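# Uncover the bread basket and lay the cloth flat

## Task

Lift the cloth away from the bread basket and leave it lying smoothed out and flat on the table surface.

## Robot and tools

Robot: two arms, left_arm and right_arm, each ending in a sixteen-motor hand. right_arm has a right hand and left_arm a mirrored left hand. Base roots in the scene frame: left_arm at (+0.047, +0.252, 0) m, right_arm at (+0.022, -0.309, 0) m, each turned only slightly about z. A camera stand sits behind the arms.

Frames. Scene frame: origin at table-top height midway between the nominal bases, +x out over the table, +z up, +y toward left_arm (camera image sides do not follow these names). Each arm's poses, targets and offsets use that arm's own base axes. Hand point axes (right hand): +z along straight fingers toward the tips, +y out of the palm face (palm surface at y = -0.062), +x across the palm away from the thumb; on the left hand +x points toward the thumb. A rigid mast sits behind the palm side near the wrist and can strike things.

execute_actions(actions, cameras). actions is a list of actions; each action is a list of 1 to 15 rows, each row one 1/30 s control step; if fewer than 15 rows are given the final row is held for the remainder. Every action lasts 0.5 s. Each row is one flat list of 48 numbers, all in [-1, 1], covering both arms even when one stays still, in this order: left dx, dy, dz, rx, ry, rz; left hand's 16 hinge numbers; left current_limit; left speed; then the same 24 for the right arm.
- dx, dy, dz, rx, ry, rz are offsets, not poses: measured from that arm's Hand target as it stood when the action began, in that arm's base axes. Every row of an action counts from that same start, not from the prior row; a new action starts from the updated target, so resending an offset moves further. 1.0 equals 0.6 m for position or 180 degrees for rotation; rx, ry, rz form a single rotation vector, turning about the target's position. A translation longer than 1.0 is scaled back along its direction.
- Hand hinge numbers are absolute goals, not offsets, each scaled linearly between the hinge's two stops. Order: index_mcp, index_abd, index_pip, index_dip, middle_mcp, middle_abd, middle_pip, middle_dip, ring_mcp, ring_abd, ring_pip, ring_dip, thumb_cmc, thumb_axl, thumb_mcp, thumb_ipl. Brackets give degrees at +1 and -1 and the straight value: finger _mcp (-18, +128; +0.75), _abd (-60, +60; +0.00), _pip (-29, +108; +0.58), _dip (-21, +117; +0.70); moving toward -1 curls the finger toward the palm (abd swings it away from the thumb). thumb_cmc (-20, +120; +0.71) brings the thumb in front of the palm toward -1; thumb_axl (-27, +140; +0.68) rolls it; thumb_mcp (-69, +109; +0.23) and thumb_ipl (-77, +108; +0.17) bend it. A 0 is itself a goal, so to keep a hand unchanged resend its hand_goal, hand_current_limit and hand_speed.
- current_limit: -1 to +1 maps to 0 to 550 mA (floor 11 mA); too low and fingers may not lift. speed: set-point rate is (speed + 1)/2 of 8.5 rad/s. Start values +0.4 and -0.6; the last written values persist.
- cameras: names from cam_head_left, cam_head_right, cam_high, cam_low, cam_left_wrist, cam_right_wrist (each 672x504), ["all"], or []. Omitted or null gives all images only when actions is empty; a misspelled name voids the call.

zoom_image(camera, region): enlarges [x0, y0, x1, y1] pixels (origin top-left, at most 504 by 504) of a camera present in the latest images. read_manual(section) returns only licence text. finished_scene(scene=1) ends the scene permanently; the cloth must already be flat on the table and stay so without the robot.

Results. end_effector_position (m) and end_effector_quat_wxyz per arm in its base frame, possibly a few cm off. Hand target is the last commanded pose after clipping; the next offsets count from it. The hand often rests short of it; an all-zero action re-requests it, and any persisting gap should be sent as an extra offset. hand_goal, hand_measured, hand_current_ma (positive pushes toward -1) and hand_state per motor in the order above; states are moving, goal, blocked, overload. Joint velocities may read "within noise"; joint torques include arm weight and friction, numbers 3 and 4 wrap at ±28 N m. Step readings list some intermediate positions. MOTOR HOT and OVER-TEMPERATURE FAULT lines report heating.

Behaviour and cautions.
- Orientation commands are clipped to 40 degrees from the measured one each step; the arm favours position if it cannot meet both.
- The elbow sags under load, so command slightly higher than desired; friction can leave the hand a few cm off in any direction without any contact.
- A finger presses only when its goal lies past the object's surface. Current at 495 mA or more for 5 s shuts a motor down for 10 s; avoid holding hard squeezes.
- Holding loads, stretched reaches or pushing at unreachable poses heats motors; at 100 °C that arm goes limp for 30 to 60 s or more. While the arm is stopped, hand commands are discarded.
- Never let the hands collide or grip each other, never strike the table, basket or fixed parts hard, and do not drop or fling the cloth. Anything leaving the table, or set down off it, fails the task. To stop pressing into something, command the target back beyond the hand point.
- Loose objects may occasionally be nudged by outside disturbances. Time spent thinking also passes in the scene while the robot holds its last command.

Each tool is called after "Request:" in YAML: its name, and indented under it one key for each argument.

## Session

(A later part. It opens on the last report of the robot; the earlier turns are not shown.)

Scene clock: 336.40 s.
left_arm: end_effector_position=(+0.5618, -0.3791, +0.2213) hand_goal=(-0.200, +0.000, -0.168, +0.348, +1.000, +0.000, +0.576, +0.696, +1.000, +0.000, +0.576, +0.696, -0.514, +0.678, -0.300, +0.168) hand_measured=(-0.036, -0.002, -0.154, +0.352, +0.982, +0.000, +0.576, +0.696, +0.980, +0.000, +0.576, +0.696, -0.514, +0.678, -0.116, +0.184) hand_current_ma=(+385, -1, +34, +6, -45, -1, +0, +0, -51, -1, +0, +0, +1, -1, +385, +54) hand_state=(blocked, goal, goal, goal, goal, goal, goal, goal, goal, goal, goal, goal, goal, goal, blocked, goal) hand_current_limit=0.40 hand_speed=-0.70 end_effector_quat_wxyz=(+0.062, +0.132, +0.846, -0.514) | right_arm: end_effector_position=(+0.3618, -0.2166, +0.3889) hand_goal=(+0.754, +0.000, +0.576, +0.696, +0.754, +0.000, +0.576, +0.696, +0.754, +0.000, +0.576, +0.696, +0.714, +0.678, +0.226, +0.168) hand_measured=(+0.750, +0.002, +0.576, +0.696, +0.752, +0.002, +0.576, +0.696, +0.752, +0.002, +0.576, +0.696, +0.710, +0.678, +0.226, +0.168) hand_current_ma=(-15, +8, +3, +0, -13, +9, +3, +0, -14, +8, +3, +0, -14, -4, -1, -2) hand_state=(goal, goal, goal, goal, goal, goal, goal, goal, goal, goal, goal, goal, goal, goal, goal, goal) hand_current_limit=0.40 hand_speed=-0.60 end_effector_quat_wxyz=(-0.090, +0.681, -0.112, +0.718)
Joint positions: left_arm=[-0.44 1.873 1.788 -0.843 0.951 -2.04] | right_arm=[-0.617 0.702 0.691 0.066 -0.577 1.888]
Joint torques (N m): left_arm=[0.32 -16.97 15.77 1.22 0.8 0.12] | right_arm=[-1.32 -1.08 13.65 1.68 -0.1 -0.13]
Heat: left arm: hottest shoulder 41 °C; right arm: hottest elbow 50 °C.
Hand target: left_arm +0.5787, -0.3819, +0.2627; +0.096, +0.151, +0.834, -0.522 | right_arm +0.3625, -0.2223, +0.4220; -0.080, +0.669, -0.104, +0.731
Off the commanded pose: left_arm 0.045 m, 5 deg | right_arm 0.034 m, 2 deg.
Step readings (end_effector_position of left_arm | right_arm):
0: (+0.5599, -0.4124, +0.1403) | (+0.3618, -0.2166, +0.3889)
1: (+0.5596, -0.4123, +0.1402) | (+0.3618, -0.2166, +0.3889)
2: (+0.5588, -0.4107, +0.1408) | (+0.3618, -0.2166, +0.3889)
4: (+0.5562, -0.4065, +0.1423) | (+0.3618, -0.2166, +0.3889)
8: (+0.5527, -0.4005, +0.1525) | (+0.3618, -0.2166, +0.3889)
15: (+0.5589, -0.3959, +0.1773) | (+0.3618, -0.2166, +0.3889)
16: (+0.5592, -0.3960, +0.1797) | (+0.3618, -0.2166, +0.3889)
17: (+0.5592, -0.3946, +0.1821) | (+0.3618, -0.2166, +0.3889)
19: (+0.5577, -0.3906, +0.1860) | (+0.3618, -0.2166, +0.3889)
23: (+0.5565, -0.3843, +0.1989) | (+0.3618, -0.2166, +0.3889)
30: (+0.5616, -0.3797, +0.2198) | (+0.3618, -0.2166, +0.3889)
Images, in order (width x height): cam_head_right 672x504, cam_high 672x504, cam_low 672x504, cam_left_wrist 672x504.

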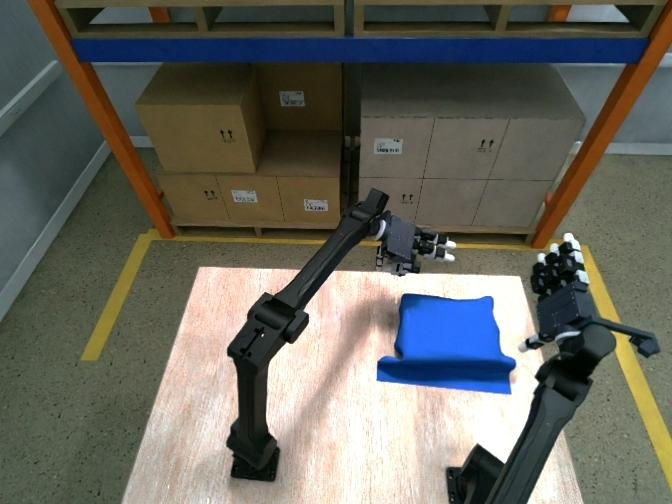

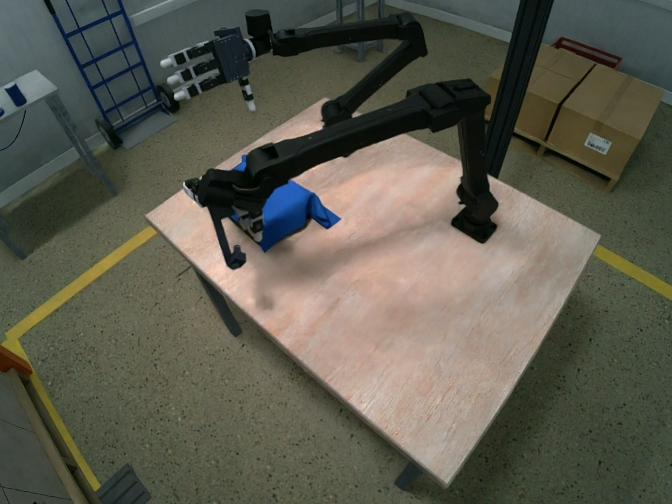

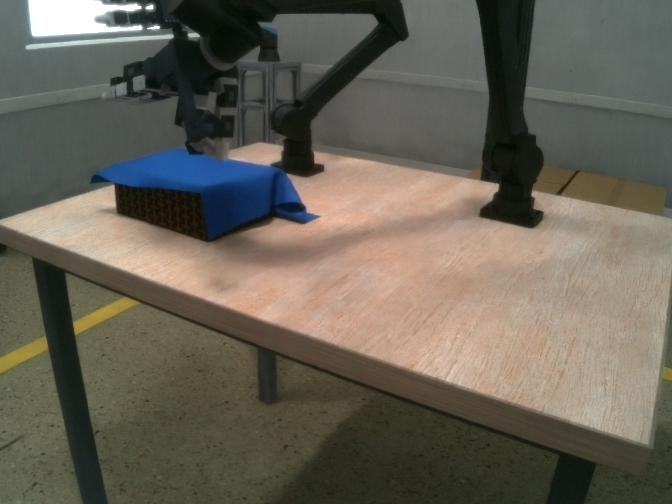

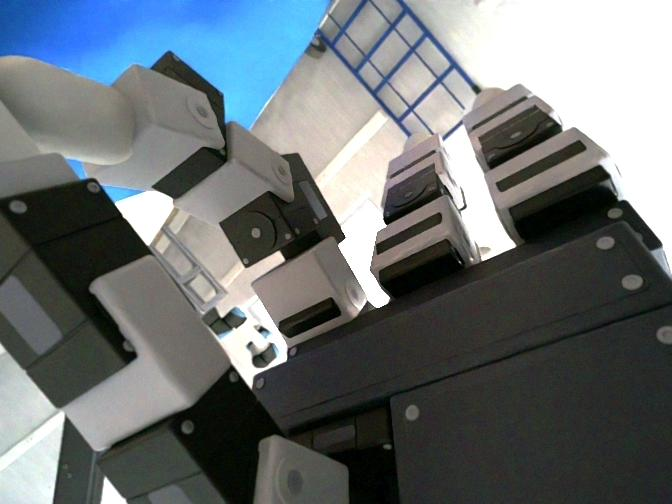

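Request:
execute_actions:
  actions:
    - [[-0.0783,0,0,0.0092,-0.0052,-0.0508,0.342,0,-0.08,0.406,1,0,0.576,0.696,1,0,0.576,0.696,-0.514,0.678,0.226,0.168,0.4,-0.6,0,0,0,0,0,0,0.754,0,0.576,0.696,0.754,0,0.576,0.696,0.754,0,0.576,0.696,0.714,0.678,0.226,0.168,0.4,-0.6]]
    - [[-0.0783,0,0,0.0092,-0.0052,-0.0508,0.342,0,-0.08,0.406,1,0,0.576,0.696,1,0,0.576,0.696,-0.514,0.678,0.226,0.168,0.4,-0.6,0,0,0,0,0,0,0.754,0,0.576,0.696,0.754,0,0.576,0.696,0.754,0,0.576,0.696,0.714,0.678,0.226,0.168,0.4,-0.6]]
    - [[-0.0783,0,0,0.0092,-0.0052,-0.0508,0.342,0,-0.08,0.406,1,0,0.576,0.696,1,0,0.576,0.696,-0.514,0.678,0.226,0.168,0.4,-0.6,0,0,0,0,0,0,0.754,0,0.576,0.696,0.754,0,0.576,0.696,0.754,0,0.576,0.696,0.714,0.678,0.226,0.168,0.4,-0.6]]
    - [[-0.0783,0,0,0.0092,-0.0052,-0.0508,0.342,0,-0.08,0.406,1,0,0.576,0.696,1,0,0.576,0.696,-0.514,0.678,0.226,0.168,0.4,-0.6,0,0,0,0,0,0,0.754,0,0.576,0.696,0.754,0,0.576,0.696,0.754,0,0.576,0.696,0.714,0.678,0.226,0.168,0.4,-0.6]]
    - [[-0.0783,0,0,0.0092,-0.0052,-0.0508,0.342,0,-0.08,0.406,1,0,0.576,0.696,1,0,0.576,0.696,-0.514,0.678,0.226,0.168,0.4,-0.6,0,0,0,0,0,0,0.754,0,0.576,0.696,0.754,0,0.576,0.696,0.754,0,0.576,0.696,0.714,0.678,0.226,0.168,0.4,-0.6]]
    - [[-0.0783,0,0,0,0,0,0.342,0,-0.08,0.406,1,0,0.576,0.696,1,0,0.576,0.696,-0.514,0.678,0.226,0.168,0.4,-0.6,0,0,0,0,0,0,0.754,0,0.576,0.696,0.754,0,0.576,0.696,0.754,0,0.576,0.696,0.714,0.678,0.226,0.168,0.4,-0.6]]
  cameras: ["cam_head_left","cam_head_right","cam_high","cam_low","cam_left_wrist"]

Scene clock: 448.70 s.
left_arm: end_effector_position=(+0.2996, -0.3830, +0.2572) hand_goal=(+0.342, +0.000, -0.080, +0.406, +1.000, +0.000, +0.576, +0.696, +1.000, +0.000, +0.576, +0.696, -0.514, +0.678, +0.226, +0.168) hand_measured=(+0.334, -0.002, -0.082, +0.404, +0.982, +0.000, +0.576, +0.696, +0.980, +0.000, +0.576, +0.696, -0.514, +0.678, +0.220, +0.170) hand_current_ma=(-14, -1, -2, -4, -44, -1, +0, +0, -49, -1, +0, +0, +1, -1, -14, +2) hand_state=(goal, goal, goal, goal, goal, goal, goal, goal, goal, goal, goal, goal, goal, goal, goal, goal) hand_current_limit=0.40 hand_speed=-0.60 end_effector_quat_wxyz=(-0.098, +0.489, +0.740, -0.451) | right_arm: end_effector_position=(+0.3618, -0.2166, +0.3889) hand_goal=(+0.754, +0.000, +0.576, +0.696, +0.754, +0.000, +0.576, +0.696, +0.754, +0.000, +0.576, +0.696, +0.714, +0.678, +0.226, +0.168) hand_measured=(+0.750, +0.002, +0.576, +0.696, +0.752, +0.002, +0.576, +0.696, +0.752, +0.002, +0.576, +0.696, +0.710, +0.678, +0.226, +0.168) hand_current_ma=(-15, +8, +3, +0, -13, +9, +3, +0, -14, +8, +3, +0, -14, -4, -1, -2) hand_state=(goal, goal, goal, goal, goal, goal, goal, goal, goal, goal, goal, goal, goal, goal, goal, goal) hand_current_limit=0.40 hand_speed=-0.60 end_effector_quat_wxyz=(-0.090, +0.681, -0.112, +0.718)
Joint positions: left_arm=[-0.715 1.604 1.591 -1.676 0.954 -1.057] | right_arm=[-0.617 0.702 0.691 0.066 -0.577 1.888]
Joint torques (N m): left_arm=[-0.44 -12.28 8.23 0.58 0.89 -0.07] | right_arm=[-1.44 -1.03 13.67 1.68 -0.09 -0.15]
Heat: left arm: hottest shoulder 45 °C; right arm: hottest elbow 53 °C.
Hand target: left_arm +0.2970, -0.3818, +0.2627; -0.092, +0.489, +0.740, -0.452 | right_arm +0.3625, -0.2223, +0.4220; -0.080, +0.669, -0.104, +0.731
Off the commanded pose: left_arm 0.006 m, 1 deg | right_arm 0.034 m, 2 deg.
Step readings (end_effector_position of left_arm | right_arm):
0: (+0.5618, -0.3791, +0.2213) | (+0.3618, -0.2166, +0.3889)
1: (+0.5615, -0.3792, +0.2213) | (+0.3618, -0.2166, +0.3889)
2: (+0.5591, -0.3792, +0.2216) | (+0.3618, -0.2166, +0.3889)
4: (+0.5520, -0.3779, +0.2231) | (+0.3618, -0.2166, +0.3889)
8: (+0.5395, -0.3756, +0.2303) | (+0.3618, -0.2166, +0.3889)
15: (+0.5282, -0.3750, +0.2389) | (+0.3618, -0.2166, +0.3889)
16: (+0.5274, -0.3750, +0.2386) | (+0.3618, -0.2166, +0.3889)
17: (+0.5243, -0.3755, +0.2379) | (+0.3618, -0.2166, +0.3889)
19: (+0.5167, -0.3742, +0.2372) | (+0.3618, -0.2166, +0.3889)
23: (+0.4988, -0.3755, +0.2408) | (+0.3618, -0.2166, +0.3889)
30: (+0.4824, -0.3797, +0.2465) | (+0.3618, -0.2166, +0.3889)
31: (+0.4813, -0.3797, +0.2462) | (+0.3618, -0.2166, +0.3889)
32: (+0.4787, -0.3793, +0.2455) | (+0.3618, -0.2166, +0.3889)
34: (+0.4703, -0.3780, +0.2443) | (+0.3618, -0.2166, +0.3889)
38: (+0.4520, -0.3757, +0.2456) | (+0.3618, -0.2166, +0.3889)
45: (+0.4370, -0.3797, +0.2486) | (+0.3618, -0.2166, +0.3889)
46: (+0.4361, -0.3796, +0.2484) | (+0.3618, -0.2166, +0.3889)
47: (+0.4334, -0.3793, +0.2476) | (+0.3618, -0.2166, +0.3889)
49: (+0.4260, -0.3765, +0.2465) | (+0.3618, -0.2166, +0.3889)
53: (+0.4063, -0.3752, +0.2478) | (+0.3618, -0.2166, +0.3889)
60: (+0.3908, -0.3819, +0.2514) | (+0.3618, -0.2166, +0.3889)
61: (+0.3906, -0.3817, +0.2513) | (+0.3618, -0.2166, +0.3889)
62: (+0.3887, -0.3808, +0.2502) | (+0.3618, -0.2166, +0.3889)
64: (+0.3824, -0.3773, +0.2476) | (+0.3618, -0.2166, +0.3889)
68: (+0.3605, -0.3755, +0.2468) | (+0.3618, -0.2166, +0.3889)
75: (+0.3461, -0.3850, +0.2566) | (+0.3618, -0.2166, +0.3889)
76: (+0.3460, -0.3849, +0.2568) | (+0.3618, -0.2166, +0.3889)
77: (+0.3433, -0.3845, +0.2559) | (+0.3618, -0.2166, +0.3889)
79: (+0.3345, -0.3812, +0.2524) | (+0.3618, -0.2166, +0.3889)
83: (+0.3132, -0.3783, +0.2489) | (+0.3618, -0.2166, +0.3889)
90: (+0.2999, -0.3833, +0.2574) | (+0.3618, -0.2166, +0.3889)
Images, in order (width x height): cam_head_left 672x504, cam_head_right 672x504, cam_high 672x504, cam_low 672x504, cam_left_wrist 672x504.

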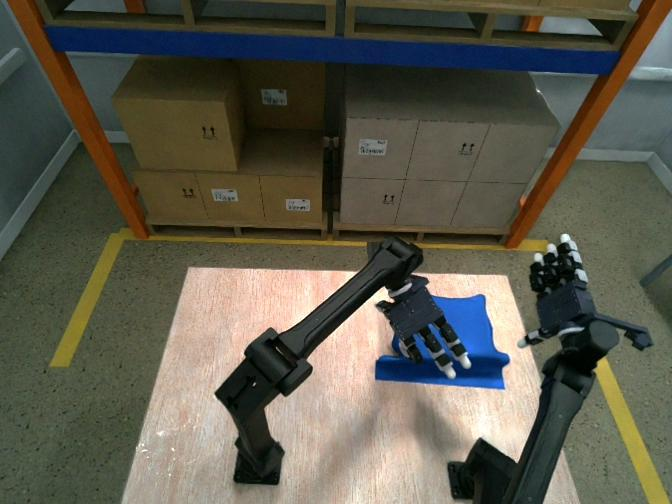

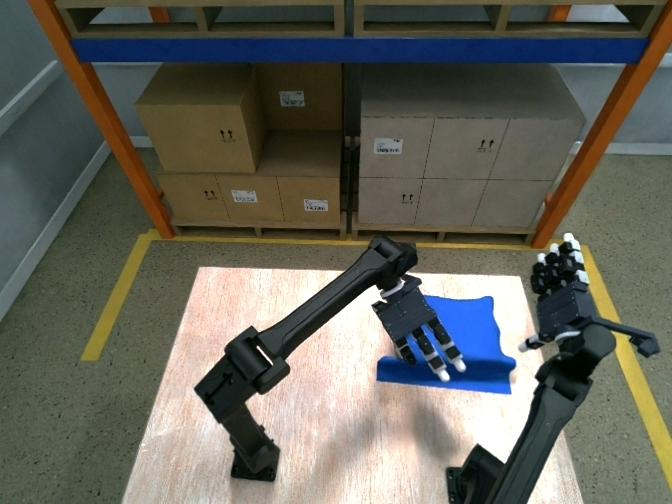

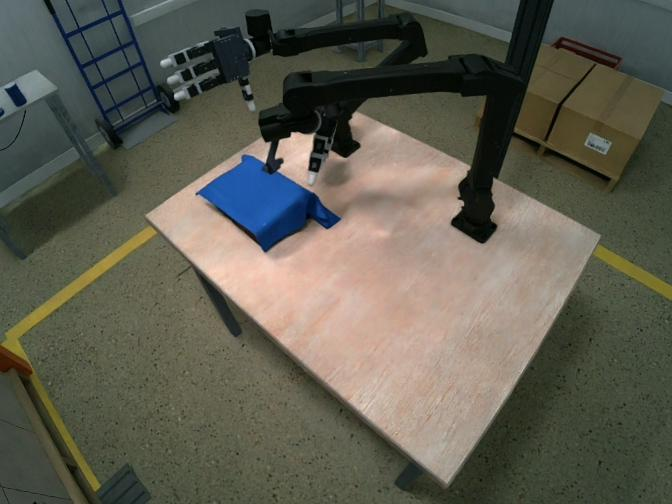

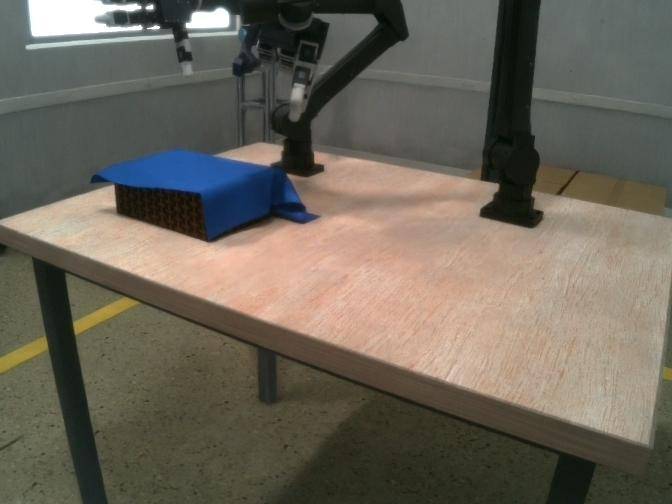

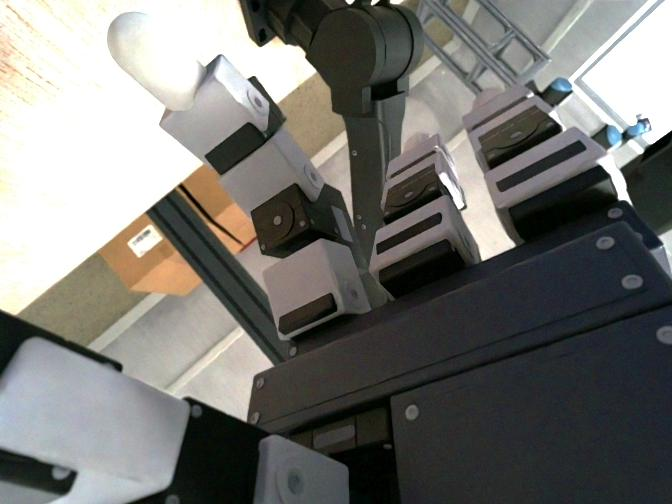

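Request:
execute_actions:
  actions:
    - [[-0.0073,-0.002,-0.0667,0,0,0,0.342,0,-0.08,0.406,1,0,0.576,0.696,1,0,0.576,0.696,-0.514,0.678,0.226,0.168,0.4,-0.6,0,0,0,0,0,0,0.754,0,0.576,0.696,0.754,0,0.576,0.696,0.754,0,0.576,0.696,0.714,0.678,0.226,0.168,0.4,-0.6]]
    - [[-0.0073,-0.002,-0.0667,0,0,0,0.342,0,-0.08,0.406,1,0,0.576,0.696,1,0,0.576,0.696,-0.514,0.678,0.226,0.168,0.4,-0.6,0,0,0,0,0,0,0.754,0,0.576,0.696,0.754,0,0.576,0.696,0.754,0,0.576,0.696,0.714,0.678,0.226,0.168,0.4,-0.6]]
    - [[-0.0073,-0.002,-0.0667,0,0,0,0.342,0,-0.08,0.406,1,0,0.576,0.696,1,0,0.576,0.696,-0.514,0.678,0.226,0.168,0.4,-0.6,0,0,0,0,0,0,0.754,0,0.576,0.696,0.754,0,0.576,0.696,0.754,0,0.576,0.696,0.714,0.678,0.226,0.168,0.4,-0.6]]
    - [[-0.0073,-0.002,-0.0667,0,0,0,0.342,0,-0.08,0.406,1,0,0.576,0.696,1,0,0.576,0.696,-0.514,0.678,0.226,0.168,0.4,-0.6,0,0,0,0,0,0,0.754,0,0.576,0.696,0.754,0,0.576,0.696,0.754,0,0.576,0.696,0.714,0.678,0.226,0.168,0.4,-0.6]]
  cameras: ["cam_head_right","cam_high","cam_low","cam_left_wrist"]

Request:
zoom_image:
  camera: "cam_low"
  region: [210, 100, 360, 212]

Request:
zoom_image:
  camera: "cam_high"
  region: [240, 130, 390, 242]

Request:
zoom_image:
  camera: "cam_head_right"
  region: [340, 290, 490, 402]

Scene clock: 460.63 s.
left_arm: end_effector_position=(+0.2828, -0.3839, +0.1027) hand_goal=(+0.342, +0.000, -0.080, +0.406, +1.000, +0.000, +0.576, +0.696, +1.000, +0.000, +0.576, +0.696, -0.514, +0.678, +0.226, +0.168) hand_measured=(+0.334, -0.002, -0.082, +0.404, +0.984, +0.000, +0.576, +0.696, +0.982, +0.000, +0.576, +0.696, -0.514, +0.678, +0.220, +0.170) hand_current_ma=(-14, -1, -2, -4, -40, -1, +0, +0, -46, -1, +0, +0, +1, -1, -14, +2) hand_state=(goal, goal, goal, goal, goal, goal, goal, goal, goal, goal, goal, goal, goal, goal, goal, goal) hand_current_limit=0.40 hand_speed=-0.60 end_effector_quat_wxyz=(-0.091, +0.488, +0.741, -0.452) | right_arm: end_effector_position=(+0.3618, -0.2166, +0.3889) hand_goal=(+0.754, +0.000, +0.576, +0.696, +0.754, +0.000, +0.576, +0.696, +0.754, +0.000, +0.576, +0.696, +0.714, +0.678, +0.226, +0.168) hand_measured=(+0.750, +0.002, +0.576, +0.696, +0.752, +0.002, +0.576, +0.696, +0.752, +0.002, +0.576, +0.696, +0.710, +0.678, +0.226, +0.168) hand_current_ma=(-15, +8, +3, +0, -13, +9, +3, +0, -14, +8, +3, +0, -14, -4, -1, -2) hand_state=(goal, goal, goal, goal, goal, goal, goal, goal, goal, goal, goal, goal, goal, goal, goal, goal) hand_current_limit=0.40 hand_speed=-0.60 end_effector_quat_wxyz=(-0.090, +0.681, -0.112, +0.718)
Joint positions: left_arm=[-0.74 1.642 1.222 -1.211 0.958 -1.114] | right_arm=[-0.617 0.702 0.691 0.066 -0.577 1.888]
Joint torques (N m): left_arm=[-1.08 -10.93 7.77 0.75 0.87 -0.07] | right_arm=[-1.32 -1.14 13.63 1.69 -0.08 -0.14]
Heat: left arm: hottest elbow 44 °C; right arm: hottest elbow 53 °C.
Hand target: left_arm +0.2793, -0.3866, +0.1027; -0.092, +0.489, +0.740, -0.452 | right_arm +0.3625, -0.2223, +0.4220; -0.080, +0.669, -0.104, +0.731
Off the commanded pose: left_arm 0.004 m, 0 deg | right_arm 0.034 m, 2 deg.
Step readings (end_effector_position of left_arm | right_arm):
0: (+0.2996, -0.3830, +0.2572) | (+0.3618, -0.2166, +0.3889)
1: (+0.2994, -0.3828, +0.2565) | (+0.3618, -0.2166, +0.3889)
2: (+0.2998, -0.3835, +0.2543) | (+0.3618, -0.2166, +0.3889)
4: (+0.2992, -0.3831, +0.2459) | (+0.3618, -0.2166, +0.3889)
8: (+0.2953, -0.3797, +0.2249) | (+0.3618, -0.2166, +0.3889)
15: (+0.2963, -0.3810, +0.2193) | (+0.3618, -0.2166, +0.3889)
16: (+0.2964, -0.3811, +0.2188) | (+0.3618, -0.2166, +0.3889)
17: (+0.2966, -0.3820, +0.2164) | (+0.3618, -0.2166, +0.3889)
19: (+0.2958, -0.3831, +0.2083) | (+0.3618, -0.2166, +0.3889)
23: (+0.2912, -0.3797, +0.1880) | (+0.3618, -0.2166, +0.3889)
30: (+0.2921, -0.3810, +0.1824) | (+0.3618, -0.2166, +0.3889)
31: (+0.2921, -0.3812, +0.1819) | (+0.3618, -0.2166, +0.3889)
32: (+0.2926, -0.3818, +0.1798) | (+0.3618, -0.2166, +0.3889)
34: (+0.2928, -0.3830, +0.1720) | (+0.3618, -0.2166, +0.3889)
38: (+0.2873, -0.3803, +0.1518) | (+0.3618, -0.2166, +0.3889)
45: (+0.2869, -0.3825, +0.1431) | (+0.3618, -0.2166, +0.3889)
46: (+0.2871, -0.3828, +0.1428) | (+0.3618, -0.2166, +0.3889)
47: (+0.2877, -0.3834, +0.1411) | (+0.3618, -0.2166, +0.3889)
49: (+0.2886, -0.3845, +0.1344) | (+0.3618, -0.2166, +0.3889)
53: (+0.2837, -0.3821, +0.1149) | (+0.3618, -0.2166, +0.3889)
60: (+0.2823, -0.3835, +0.1028) | (+0.3618, -0.2166, +0.3889)
Images, in order (width x height): cam_head_right 672x504, cam_high 672x504, cam_low 672x504, cam_left_wrist 672x504.

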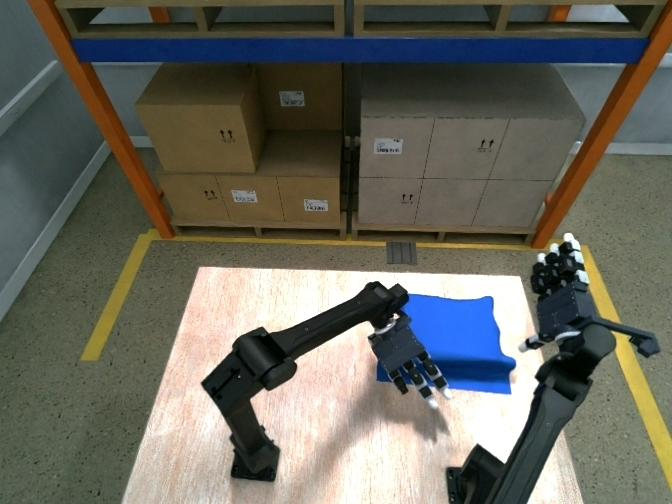

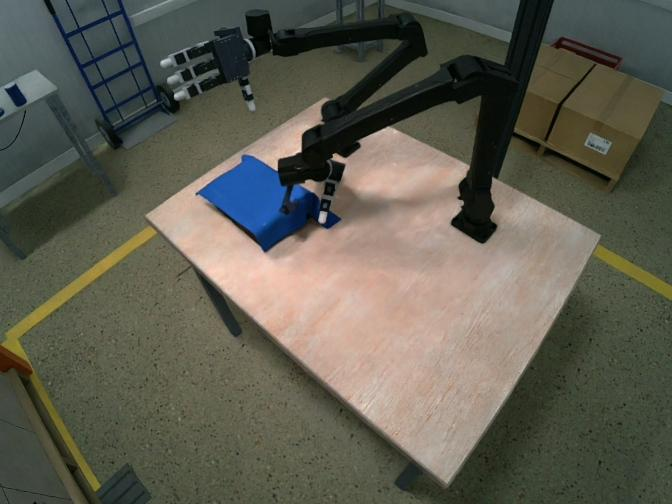

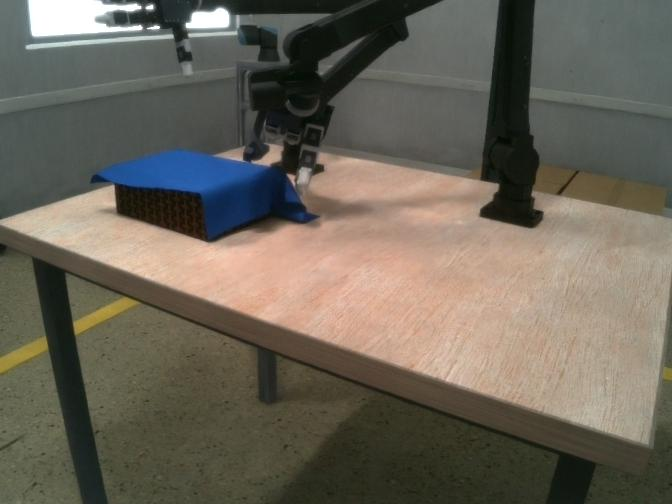

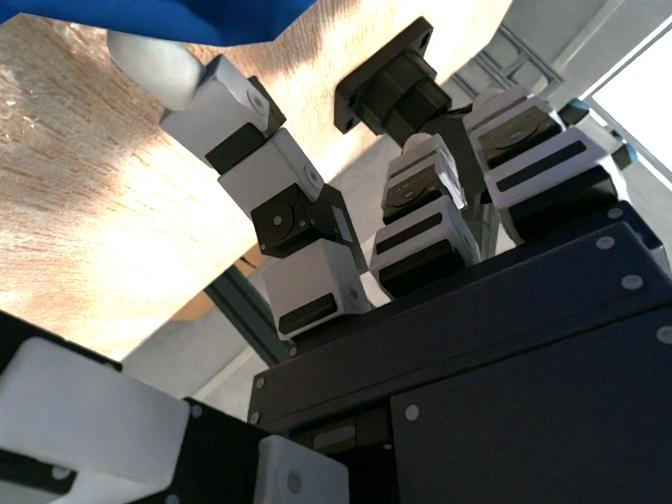

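Scaled by 3.360 from the camera's 672x504 image, which has a finer 960x720 frame.

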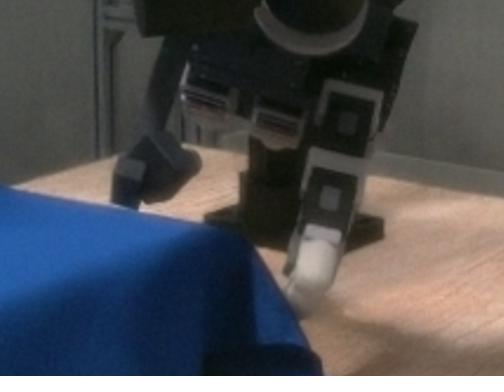

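Scaled by 3.360 from the camera's 672x504 image, which has a finer 960x720 frame.

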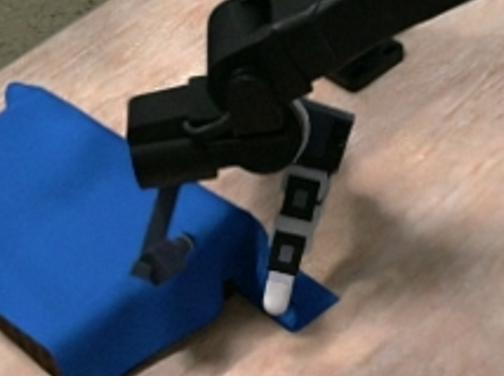

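Scaled by 3.360 from the camera's 672x504 image, which has a finer 960x720 frame.

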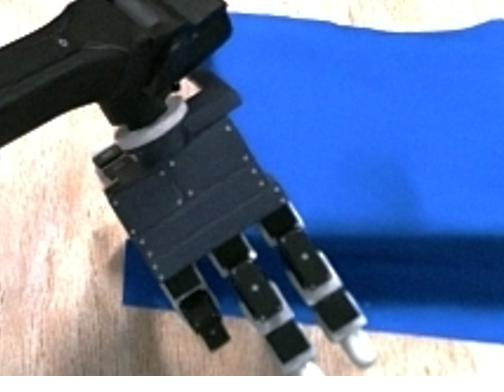

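Request:
execute_actions:
  actions:
    - [[0,0,0,0,0,0,0.685,0,-0.664,0.348,1,0,0.576,0.696,1,0,0.576,0.696,-0.514,0.678,0.226,0.168,0.4,-0.6,0,0,0,0,0,0,0.754,0,0.576,0.696,0.754,0,0.576,0.696,0.754,0,0.576,0.696,0.714,0.678,0.226,0.168,0.4,-0.6]]
    - [[0,0,-0.04,0,0,0,0.685,0,-0.664,0.348,1,0,0.576,0.696,1,0,0.576,0.696,-0.514,0.678,0.226,0.168,0.4,-0.6,0,0,0,0,0,0,0.754,0,0.576,0.696,0.754,0,0.576,0.696,0.754,0,0.576,0.696,0.714,0.678,0.226,0.168,0.4,-0.6]]
    - [[0,0,-0.04,0,0,0,0.685,0,-0.664,0.348,1,0,0.576,0.696,1,0,0.576,0.696,-0.514,0.678,0.226,0.168,0.4,-0.6,0,0,0,0,0,0,0.754,0,0.576,0.696,0.754,0,0.576,0.696,0.754,0,0.576,0.696,0.714,0.678,0.226,0.168,0.4,-0.6]]
  cameras: ["cam_head_right","cam_high","cam_low","cam_left_wrist"]

Request:
zoom_image:
  camera: "cam_low"
  region: [210, 130, 360, 242]

Request:
zoom_image:
  camera: "cam_high"
  region: [240, 130, 390, 242]

Request:
zoom_image:
  camera: "cam_head_right"
  region: [340, 290, 490, 402]

Scene clock: 489.97 s.
left_arm: end_effector_position=(+0.2831, -0.3841, +0.0562) hand_goal=(+0.686, +0.000, -0.664, +0.348, +1.000, +0.000, +0.576, +0.696, +1.000, +0.000, +0.576, +0.696, -0.514, +0.678, +0.226, +0.168) hand_measured=(+0.674, -0.002, -0.658, +0.352, +0.984, +0.000, +0.576, +0.696, +0.982, +0.000, +0.576, +0.696, -0.514, +0.678, +0.220, +0.170) hand_current_ma=(-29, -1, +9, +5, -40, -1, +0, +0, -46, -1, +0, +0, +1, -1, -14, +2) hand_state=(goal, goal, goal, goal, goal, goal, goal, goal, goal, goal, goal, goal, goal, goal, goal, goal) hand_current_limit=0.40 hand_speed=-0.60 end_effector_quat_wxyz=(-0.090, +0.489, +0.741, -0.452) | right_arm: end_effector_position=(+0.3618, -0.2166, +0.3889) hand_goal=(+0.754, +0.000, +0.576, +0.696, +0.754, +0.000, +0.576, +0.696, +0.754, +0.000, +0.576, +0.696, +0.714, +0.678, +0.226, +0.168) hand_measured=(+0.750, +0.002, +0.576, +0.696, +0.752, +0.002, +0.576, +0.696, +0.752, +0.002, +0.576, +0.696, +0.710, +0.678, +0.226, +0.168) hand_current_ma=(-15, +8, +3, +0, -13, +9, +3, +0, -14, +8, +3, +0, -14, -4, -1, -2) hand_state=(goal, goal, goal, goal, goal, goal, goal, goal, goal, goal, goal, goal, goal, goal, goal, goal) hand_current_limit=0.40 hand_speed=-0.60 end_effector_quat_wxyz=(-0.090, +0.681, -0.112, +0.718)
Joint positions: left_arm=[-0.74 1.698 1.158 -1.087 0.958 -1.115] | right_arm=[-0.617 0.702 0.691 0.066 -0.577 1.888]
Joint torques (N m): left_arm=[-1.08 -10.87 7.21 0.72 0.88 -0.05] | right_arm=[-1.32 -1.14 13.61 1.69 -0.08 -0.14]
Heat: left arm: hottest elbow 42 °C; right arm: hottest elbow 54 °C.
Hand target: left_arm +0.2793, -0.3866, +0.0547; -0.092, +0.489, +0.740, -0.452 | right_arm +0.3625, -0.2223, +0.4220; -0.080, +0.669, -0.104, +0.731
Off the commanded pose: left_arm 0.005 m, 0 deg | right_arm 0.034 m, 2 deg.
Step readings (end_effector_position of left_arm | right_arm):
0: (+0.2828, -0.3838, +0.1027) | (+0.3618, -0.2166, +0.3889)
1: (+0.2828, -0.3838, +0.1027) | (+0.3618, -0.2166, +0.3889)
2: (+0.2828, -0.3838, +0.1027) | (+0.3618, -0.2166, +0.3889)
4: (+0.2828, -0.3838, +0.1027) | (+0.3618, -0.2166, +0.3889)
8: (+0.2828, -0.3838, +0.1027) | (+0.3618, -0.2166, +0.3889)
15: (+0.2828, -0.3838, +0.1027) | (+0.3618, -0.2166, +0.3889)
16: (+0.2830, -0.3840, +0.1027) | (+0.3618, -0.2166, +0.3889)
17: (+0.2833, -0.3843, +0.1019) | (+0.3618, -0.2166, +0.3889)
19: (+0.2844, -0.3853, +0.0990) | (+0.3618, -0.2166, +0.3889)
23: (+0.2835, -0.3845, +0.0893) | (+0.3618, -0.2166, +0.3889)
30: (+0.2831, -0.3841, +0.0810) | (+0.3618, -0.2166, +0.3889)
31: (+0.2833, -0.3843, +0.0810) | (+0.3618, -0.2166, +0.3889)
32: (+0.2838, -0.3847, +0.0800) | (+0.3618, -0.2166, +0.3889)
34: (+0.2851, -0.3859, +0.0771) | (+0.3618, -0.2166, +0.3889)
38: (+0.2839, -0.3849, +0.0657) | (+0.3618, -0.2166, +0.3889)
45: (+0.2828, -0.3838, +0.0561) | (+0.3618, -0.2166, +0.3889)
Images, in order (width x height): cam_head_right 672x504, cam_high 672x504, cam_low 672x504, cam_left_wrist 672x504.

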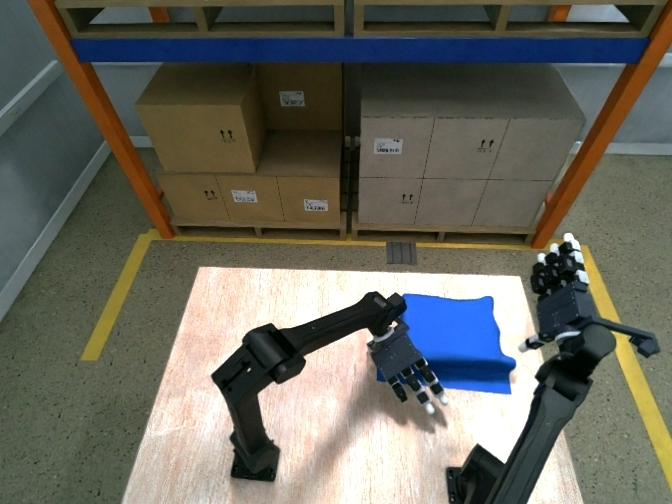

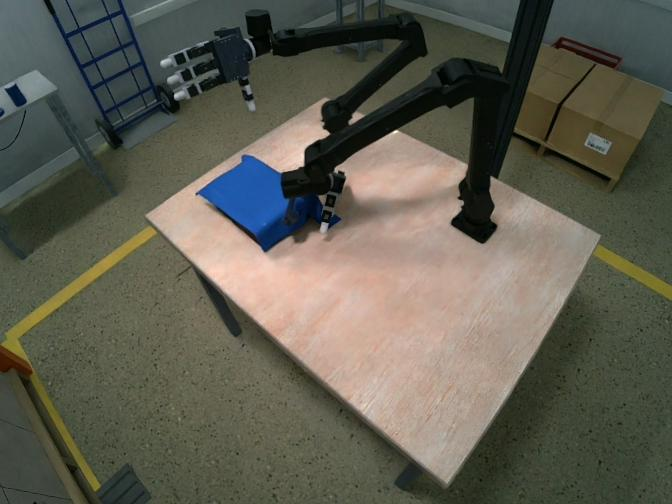

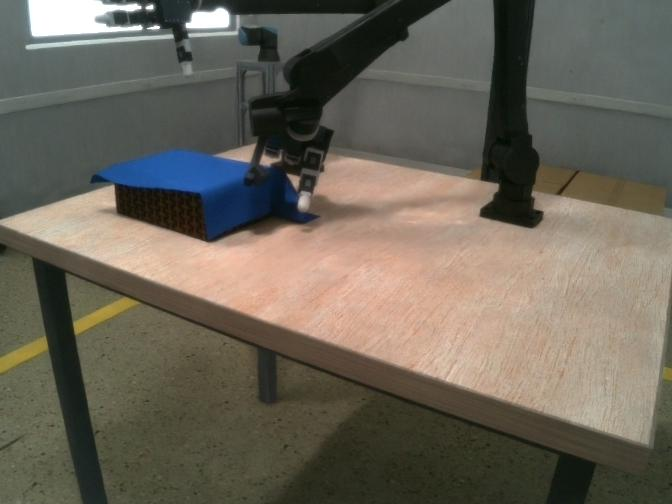

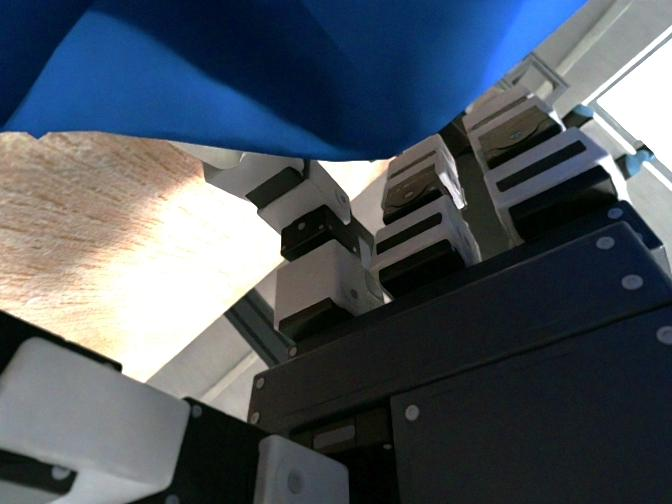

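Scaled by 3.360 from the camera's 672x504 image, which has a finer 960x720 frame.

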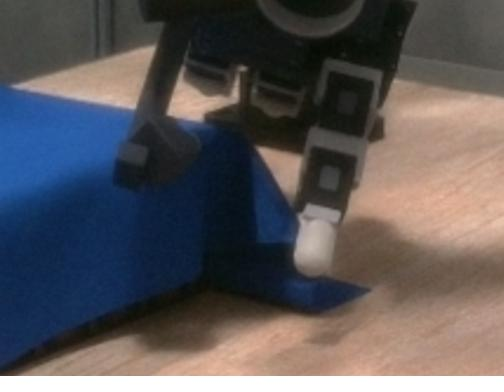

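Scaled by 3.360 from the camera's 672x504 image, which has a finer 960x720 frame.

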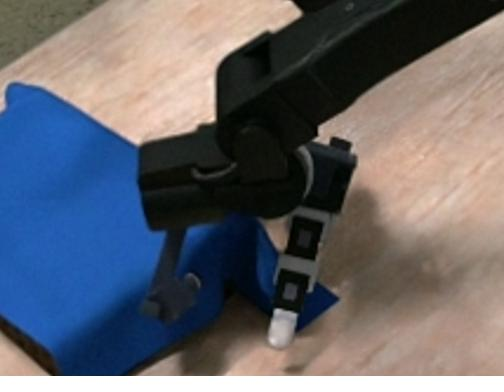

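Scaled by 3.360 from the camera's 672x504 image, which has a finer 960x720 frame.

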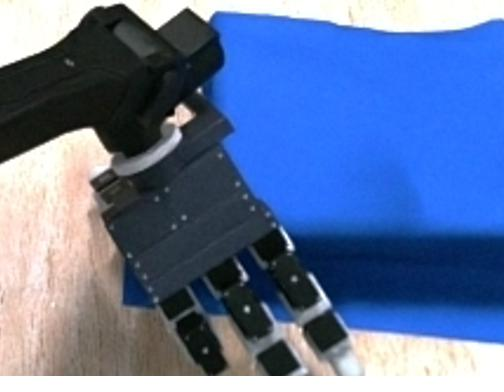

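Request:
execute_actions:
  actions:
    - [[0,0,-0.014,0,0,0,0.342,0,-0.42,0.348,1,0,0.576,0.696,1,0,0.576,0.696,-0.514,0.678,0.05,0.168,0.4,-0.7,0,0,0,0,0,0,0.754,0,0.576,0.696,0.754,0,0.576,0.696,0.754,0,0.576,0.696,0.714,0.678,0.226,0.168,0.4,-0.6]]
    - [[0,0,0,0,0,0,0.0,0,-0.168,0.348,1,0,0.576,0.696,1,0,0.576,0.696,-0.514,0.678,-0.135,0.168,0.4,-0.7,0,0,0,0,0,0,0.754,0,0.576,0.696,0.754,0,0.576,0.696,0.754,0,0.576,0.696,0.714,0.678,0.226,0.168,0.4,-0.6]]
    - [[0,0,0,0,0,0,-0.2,0,-0.168,0.348,1,0,0.576,0.696,1,0,0.576,0.696,-0.514,0.678,-0.3,0.168,0.4,-0.7,0,0,0,0,0,0,0.754,0,0.576,0.696,0.754,0,0.576,0.696,0.754,0,0.576,0.696,0.714,0.678,0.226,0.168,0.4,-0.6]]
  cameras: ["cam_head_right","cam_high","cam_low","cam_left_wrist"]

Request:
zoom_image:
  camera: "cam_low"
  region: [210, 130, 360, 242]

Request:
zoom_image:
  camera: "cam_high"
  region: [240, 130, 390, 242]

Request:
zoom_image:
  camera: "cam_head_right"
  region: [340, 290, 490, 402]

Scene clock: 501.83 s.
left_arm: end_effector_position=(+0.2842, -0.3851, +0.0509) hand_goal=(-0.200, +0.000, -0.168, +0.348, +1.000, +0.000, +0.576, +0.696, +1.000, +0.000, +0.576, +0.696, -0.514, +0.678, -0.300, +0.168) hand_measured=(+0.010, -0.002, -0.150, +0.352, +0.984, +0.000, +0.576, +0.696, +0.982, +0.000, +0.576, +0.696, -0.512, +0.678, -0.150, +0.184) hand_current_ma=(+385, -1, +41, +8, -40, -1, +0, +0, -46, -1, +0, +0, +2, +0, +385, +55) hand_state=(blocked, goal, goal, goal, goal, goal, goal, goal, goal, goal, goal, goal, goal, goal, blocked, goal) hand_current_limit=0.40 hand_speed=-0.70 end_effector_quat_wxyz=(-0.087, +0.490, +0.740, -0.453) | right_arm: end_effector_position=(+0.3618, -0.2166, +0.3889) hand_goal=(+0.754, +0.000, +0.576, +0.696, +0.754, +0.000, +0.576, +0.696, +0.754, +0.000, +0.576, +0.696, +0.714, +0.678, +0.226, +0.168) hand_measured=(+0.750, +0.002, +0.576, +0.696, +0.752, +0.002, +0.576, +0.696, +0.752, +0.002, +0.576, +0.696, +0.710, +0.678, +0.226, +0.168) hand_current_ma=(-15, +8, +3, +0, -13, +9, +3, +0, -14, +8, +3, +0, -14, -4, -1, -2) hand_state=(goal, goal, goal, goal, goal, goal, goal, goal, goal, goal, goal, goal, goal, goal, goal, goal) hand_current_limit=0.40 hand_speed=-0.60 end_effector_quat_wxyz=(-0.090, +0.681, -0.112, +0.718)
Joint positions: left_arm=[-0.74 1.704 1.151 -1.066 0.958 -1.115] | right_arm=[-0.617 0.702 0.691 0.066 -0.577 1.888]
Joint torques (N m): left_arm=[-1.08 -10.58 6.94 0.75 0.86 -0.04] | right_arm=[-1.26 -1.03 13.63 1.69 -0.08 -0.15]
Heat: left arm: hottest elbow 41 °C; right arm: hottest elbow 54 °C.
Hand target: left_arm +0.2793, -0.3866, +0.0462; -0.092, +0.489, +0.740, -0.452 | right_arm +0.3625, -0.2223, +0.4220; -0.080, +0.669, -0.104, +0.731
Off the commanded pose: left_arm 0.007 m, 1 deg | right_arm 0.034 m, 2 deg.
Step readings (end_effector_position of left_arm | right_arm):
0: (+0.2831, -0.3841, +0.0562) | (+0.3618, -0.2166, +0.3889)
1: (+0.2831, -0.3841, +0.0562) | (+0.3618, -0.2166, +0.3889)
2: (+0.2834, -0.3844, +0.0562) | (+0.3618, -0.2166, +0.3889)
4: (+0.2844, -0.3853, +0.0558) | (+0.3618, -0.2166, +0.3889)
8: (+0.2847, -0.3856, +0.0540) | (+0.3618, -0.2166, +0.3889)
15: (+0.2841, -0.3850, +0.0509) | (+0.3618, -0.2166, +0.3889)
16: (+0.2842, -0.3851, +0.0509) | (+0.3618, -0.2166, +0.3889)
17: (+0.2842, -0.3851, +0.0509) | (+0.3618, -0.2166, +0.3889)
19: (+0.2842, -0.3851, +0.0509) | (+0.3618, -0.2166, +0.3889)
23: (+0.2842, -0.3851, +0.0509) | (+0.3618, -0.2166, +0.3889)
30: (+0.2842, -0.3851, +0.0509) | (+0.3618, -0.2166, +0.3889)
31: (+0.2842, -0.3851, +0.0509) | (+0.3618, -0.2166, +0.3889)
32: (+0.2842, -0.3851, +0.0509) | (+0.3618, -0.2166, +0.3889)
34: (+0.2842, -0.3851, +0.0509) | (+0.3618, -0.2166, +0.3889)
38: (+0.2842, -0.3851, +0.0509) | (+0.3618, -0.2166, +0.3889)
45: (+0.2842, -0.3851, +0.0509) | (+0.3618, -0.2166, +0.3889)
Images, in order (width x height): cam_head_right 672x504, cam_high 672x504, cam_low 672x504, cam_left_wrist 672x504.

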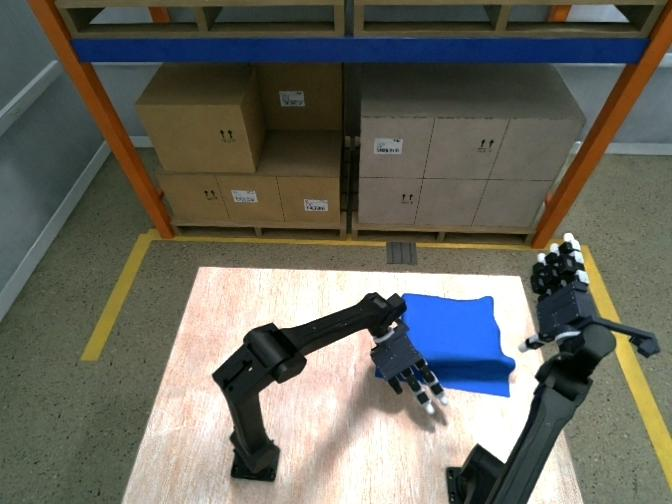

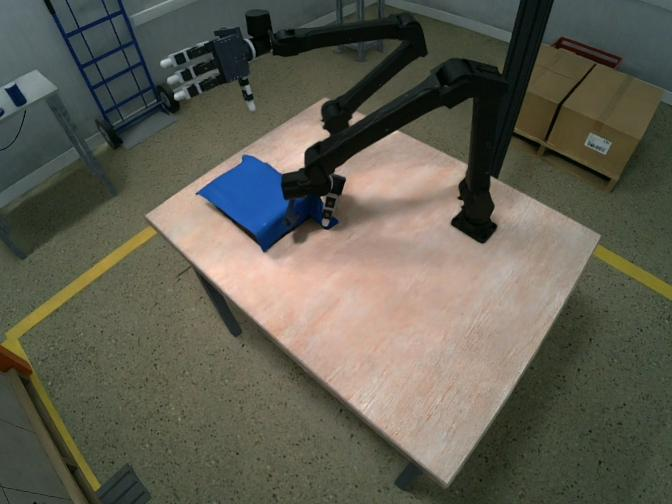

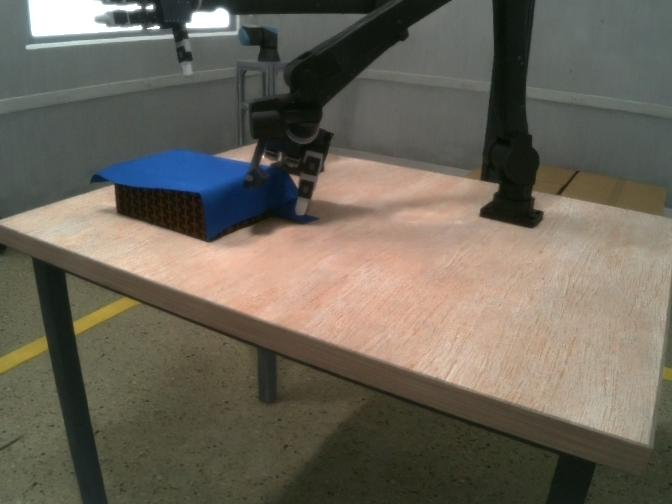

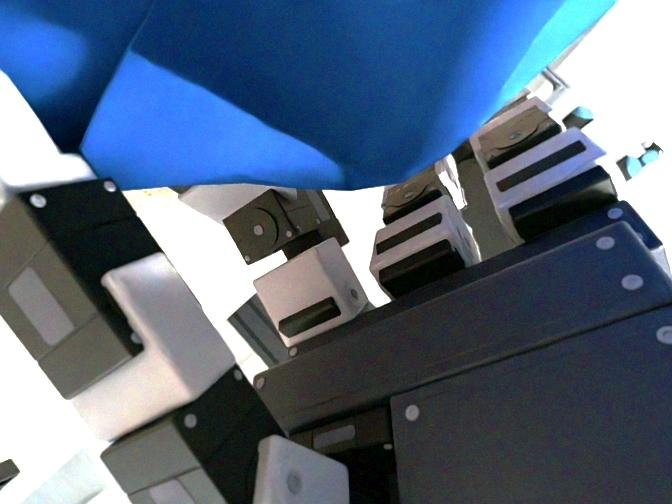

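Scaled by 3.360 from the camera's 672x504 image, which has a finer 960x720 frame.

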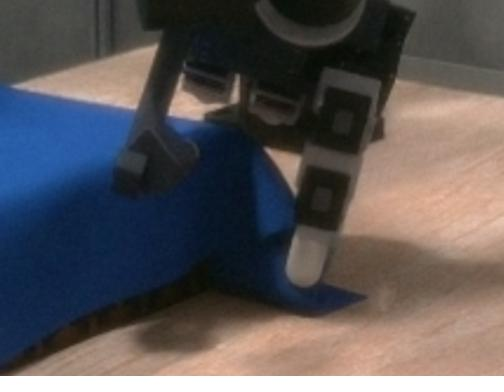

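Scaled by 3.360 from the camera's 672x504 image, which has a finer 960x720 frame.

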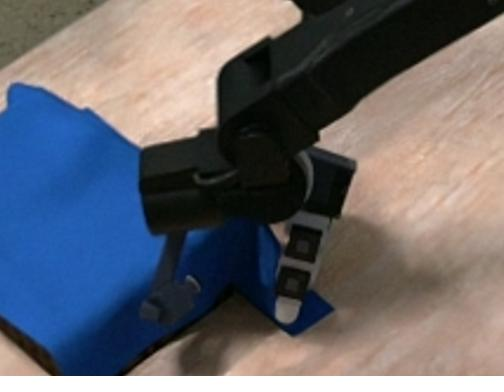

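Scaled by 3.360 from the camera's 672x504 image, which has a finer 960x720 frame.

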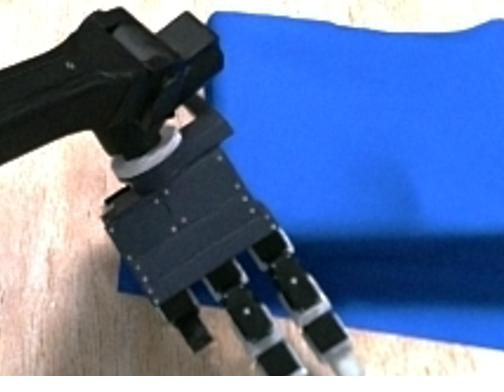

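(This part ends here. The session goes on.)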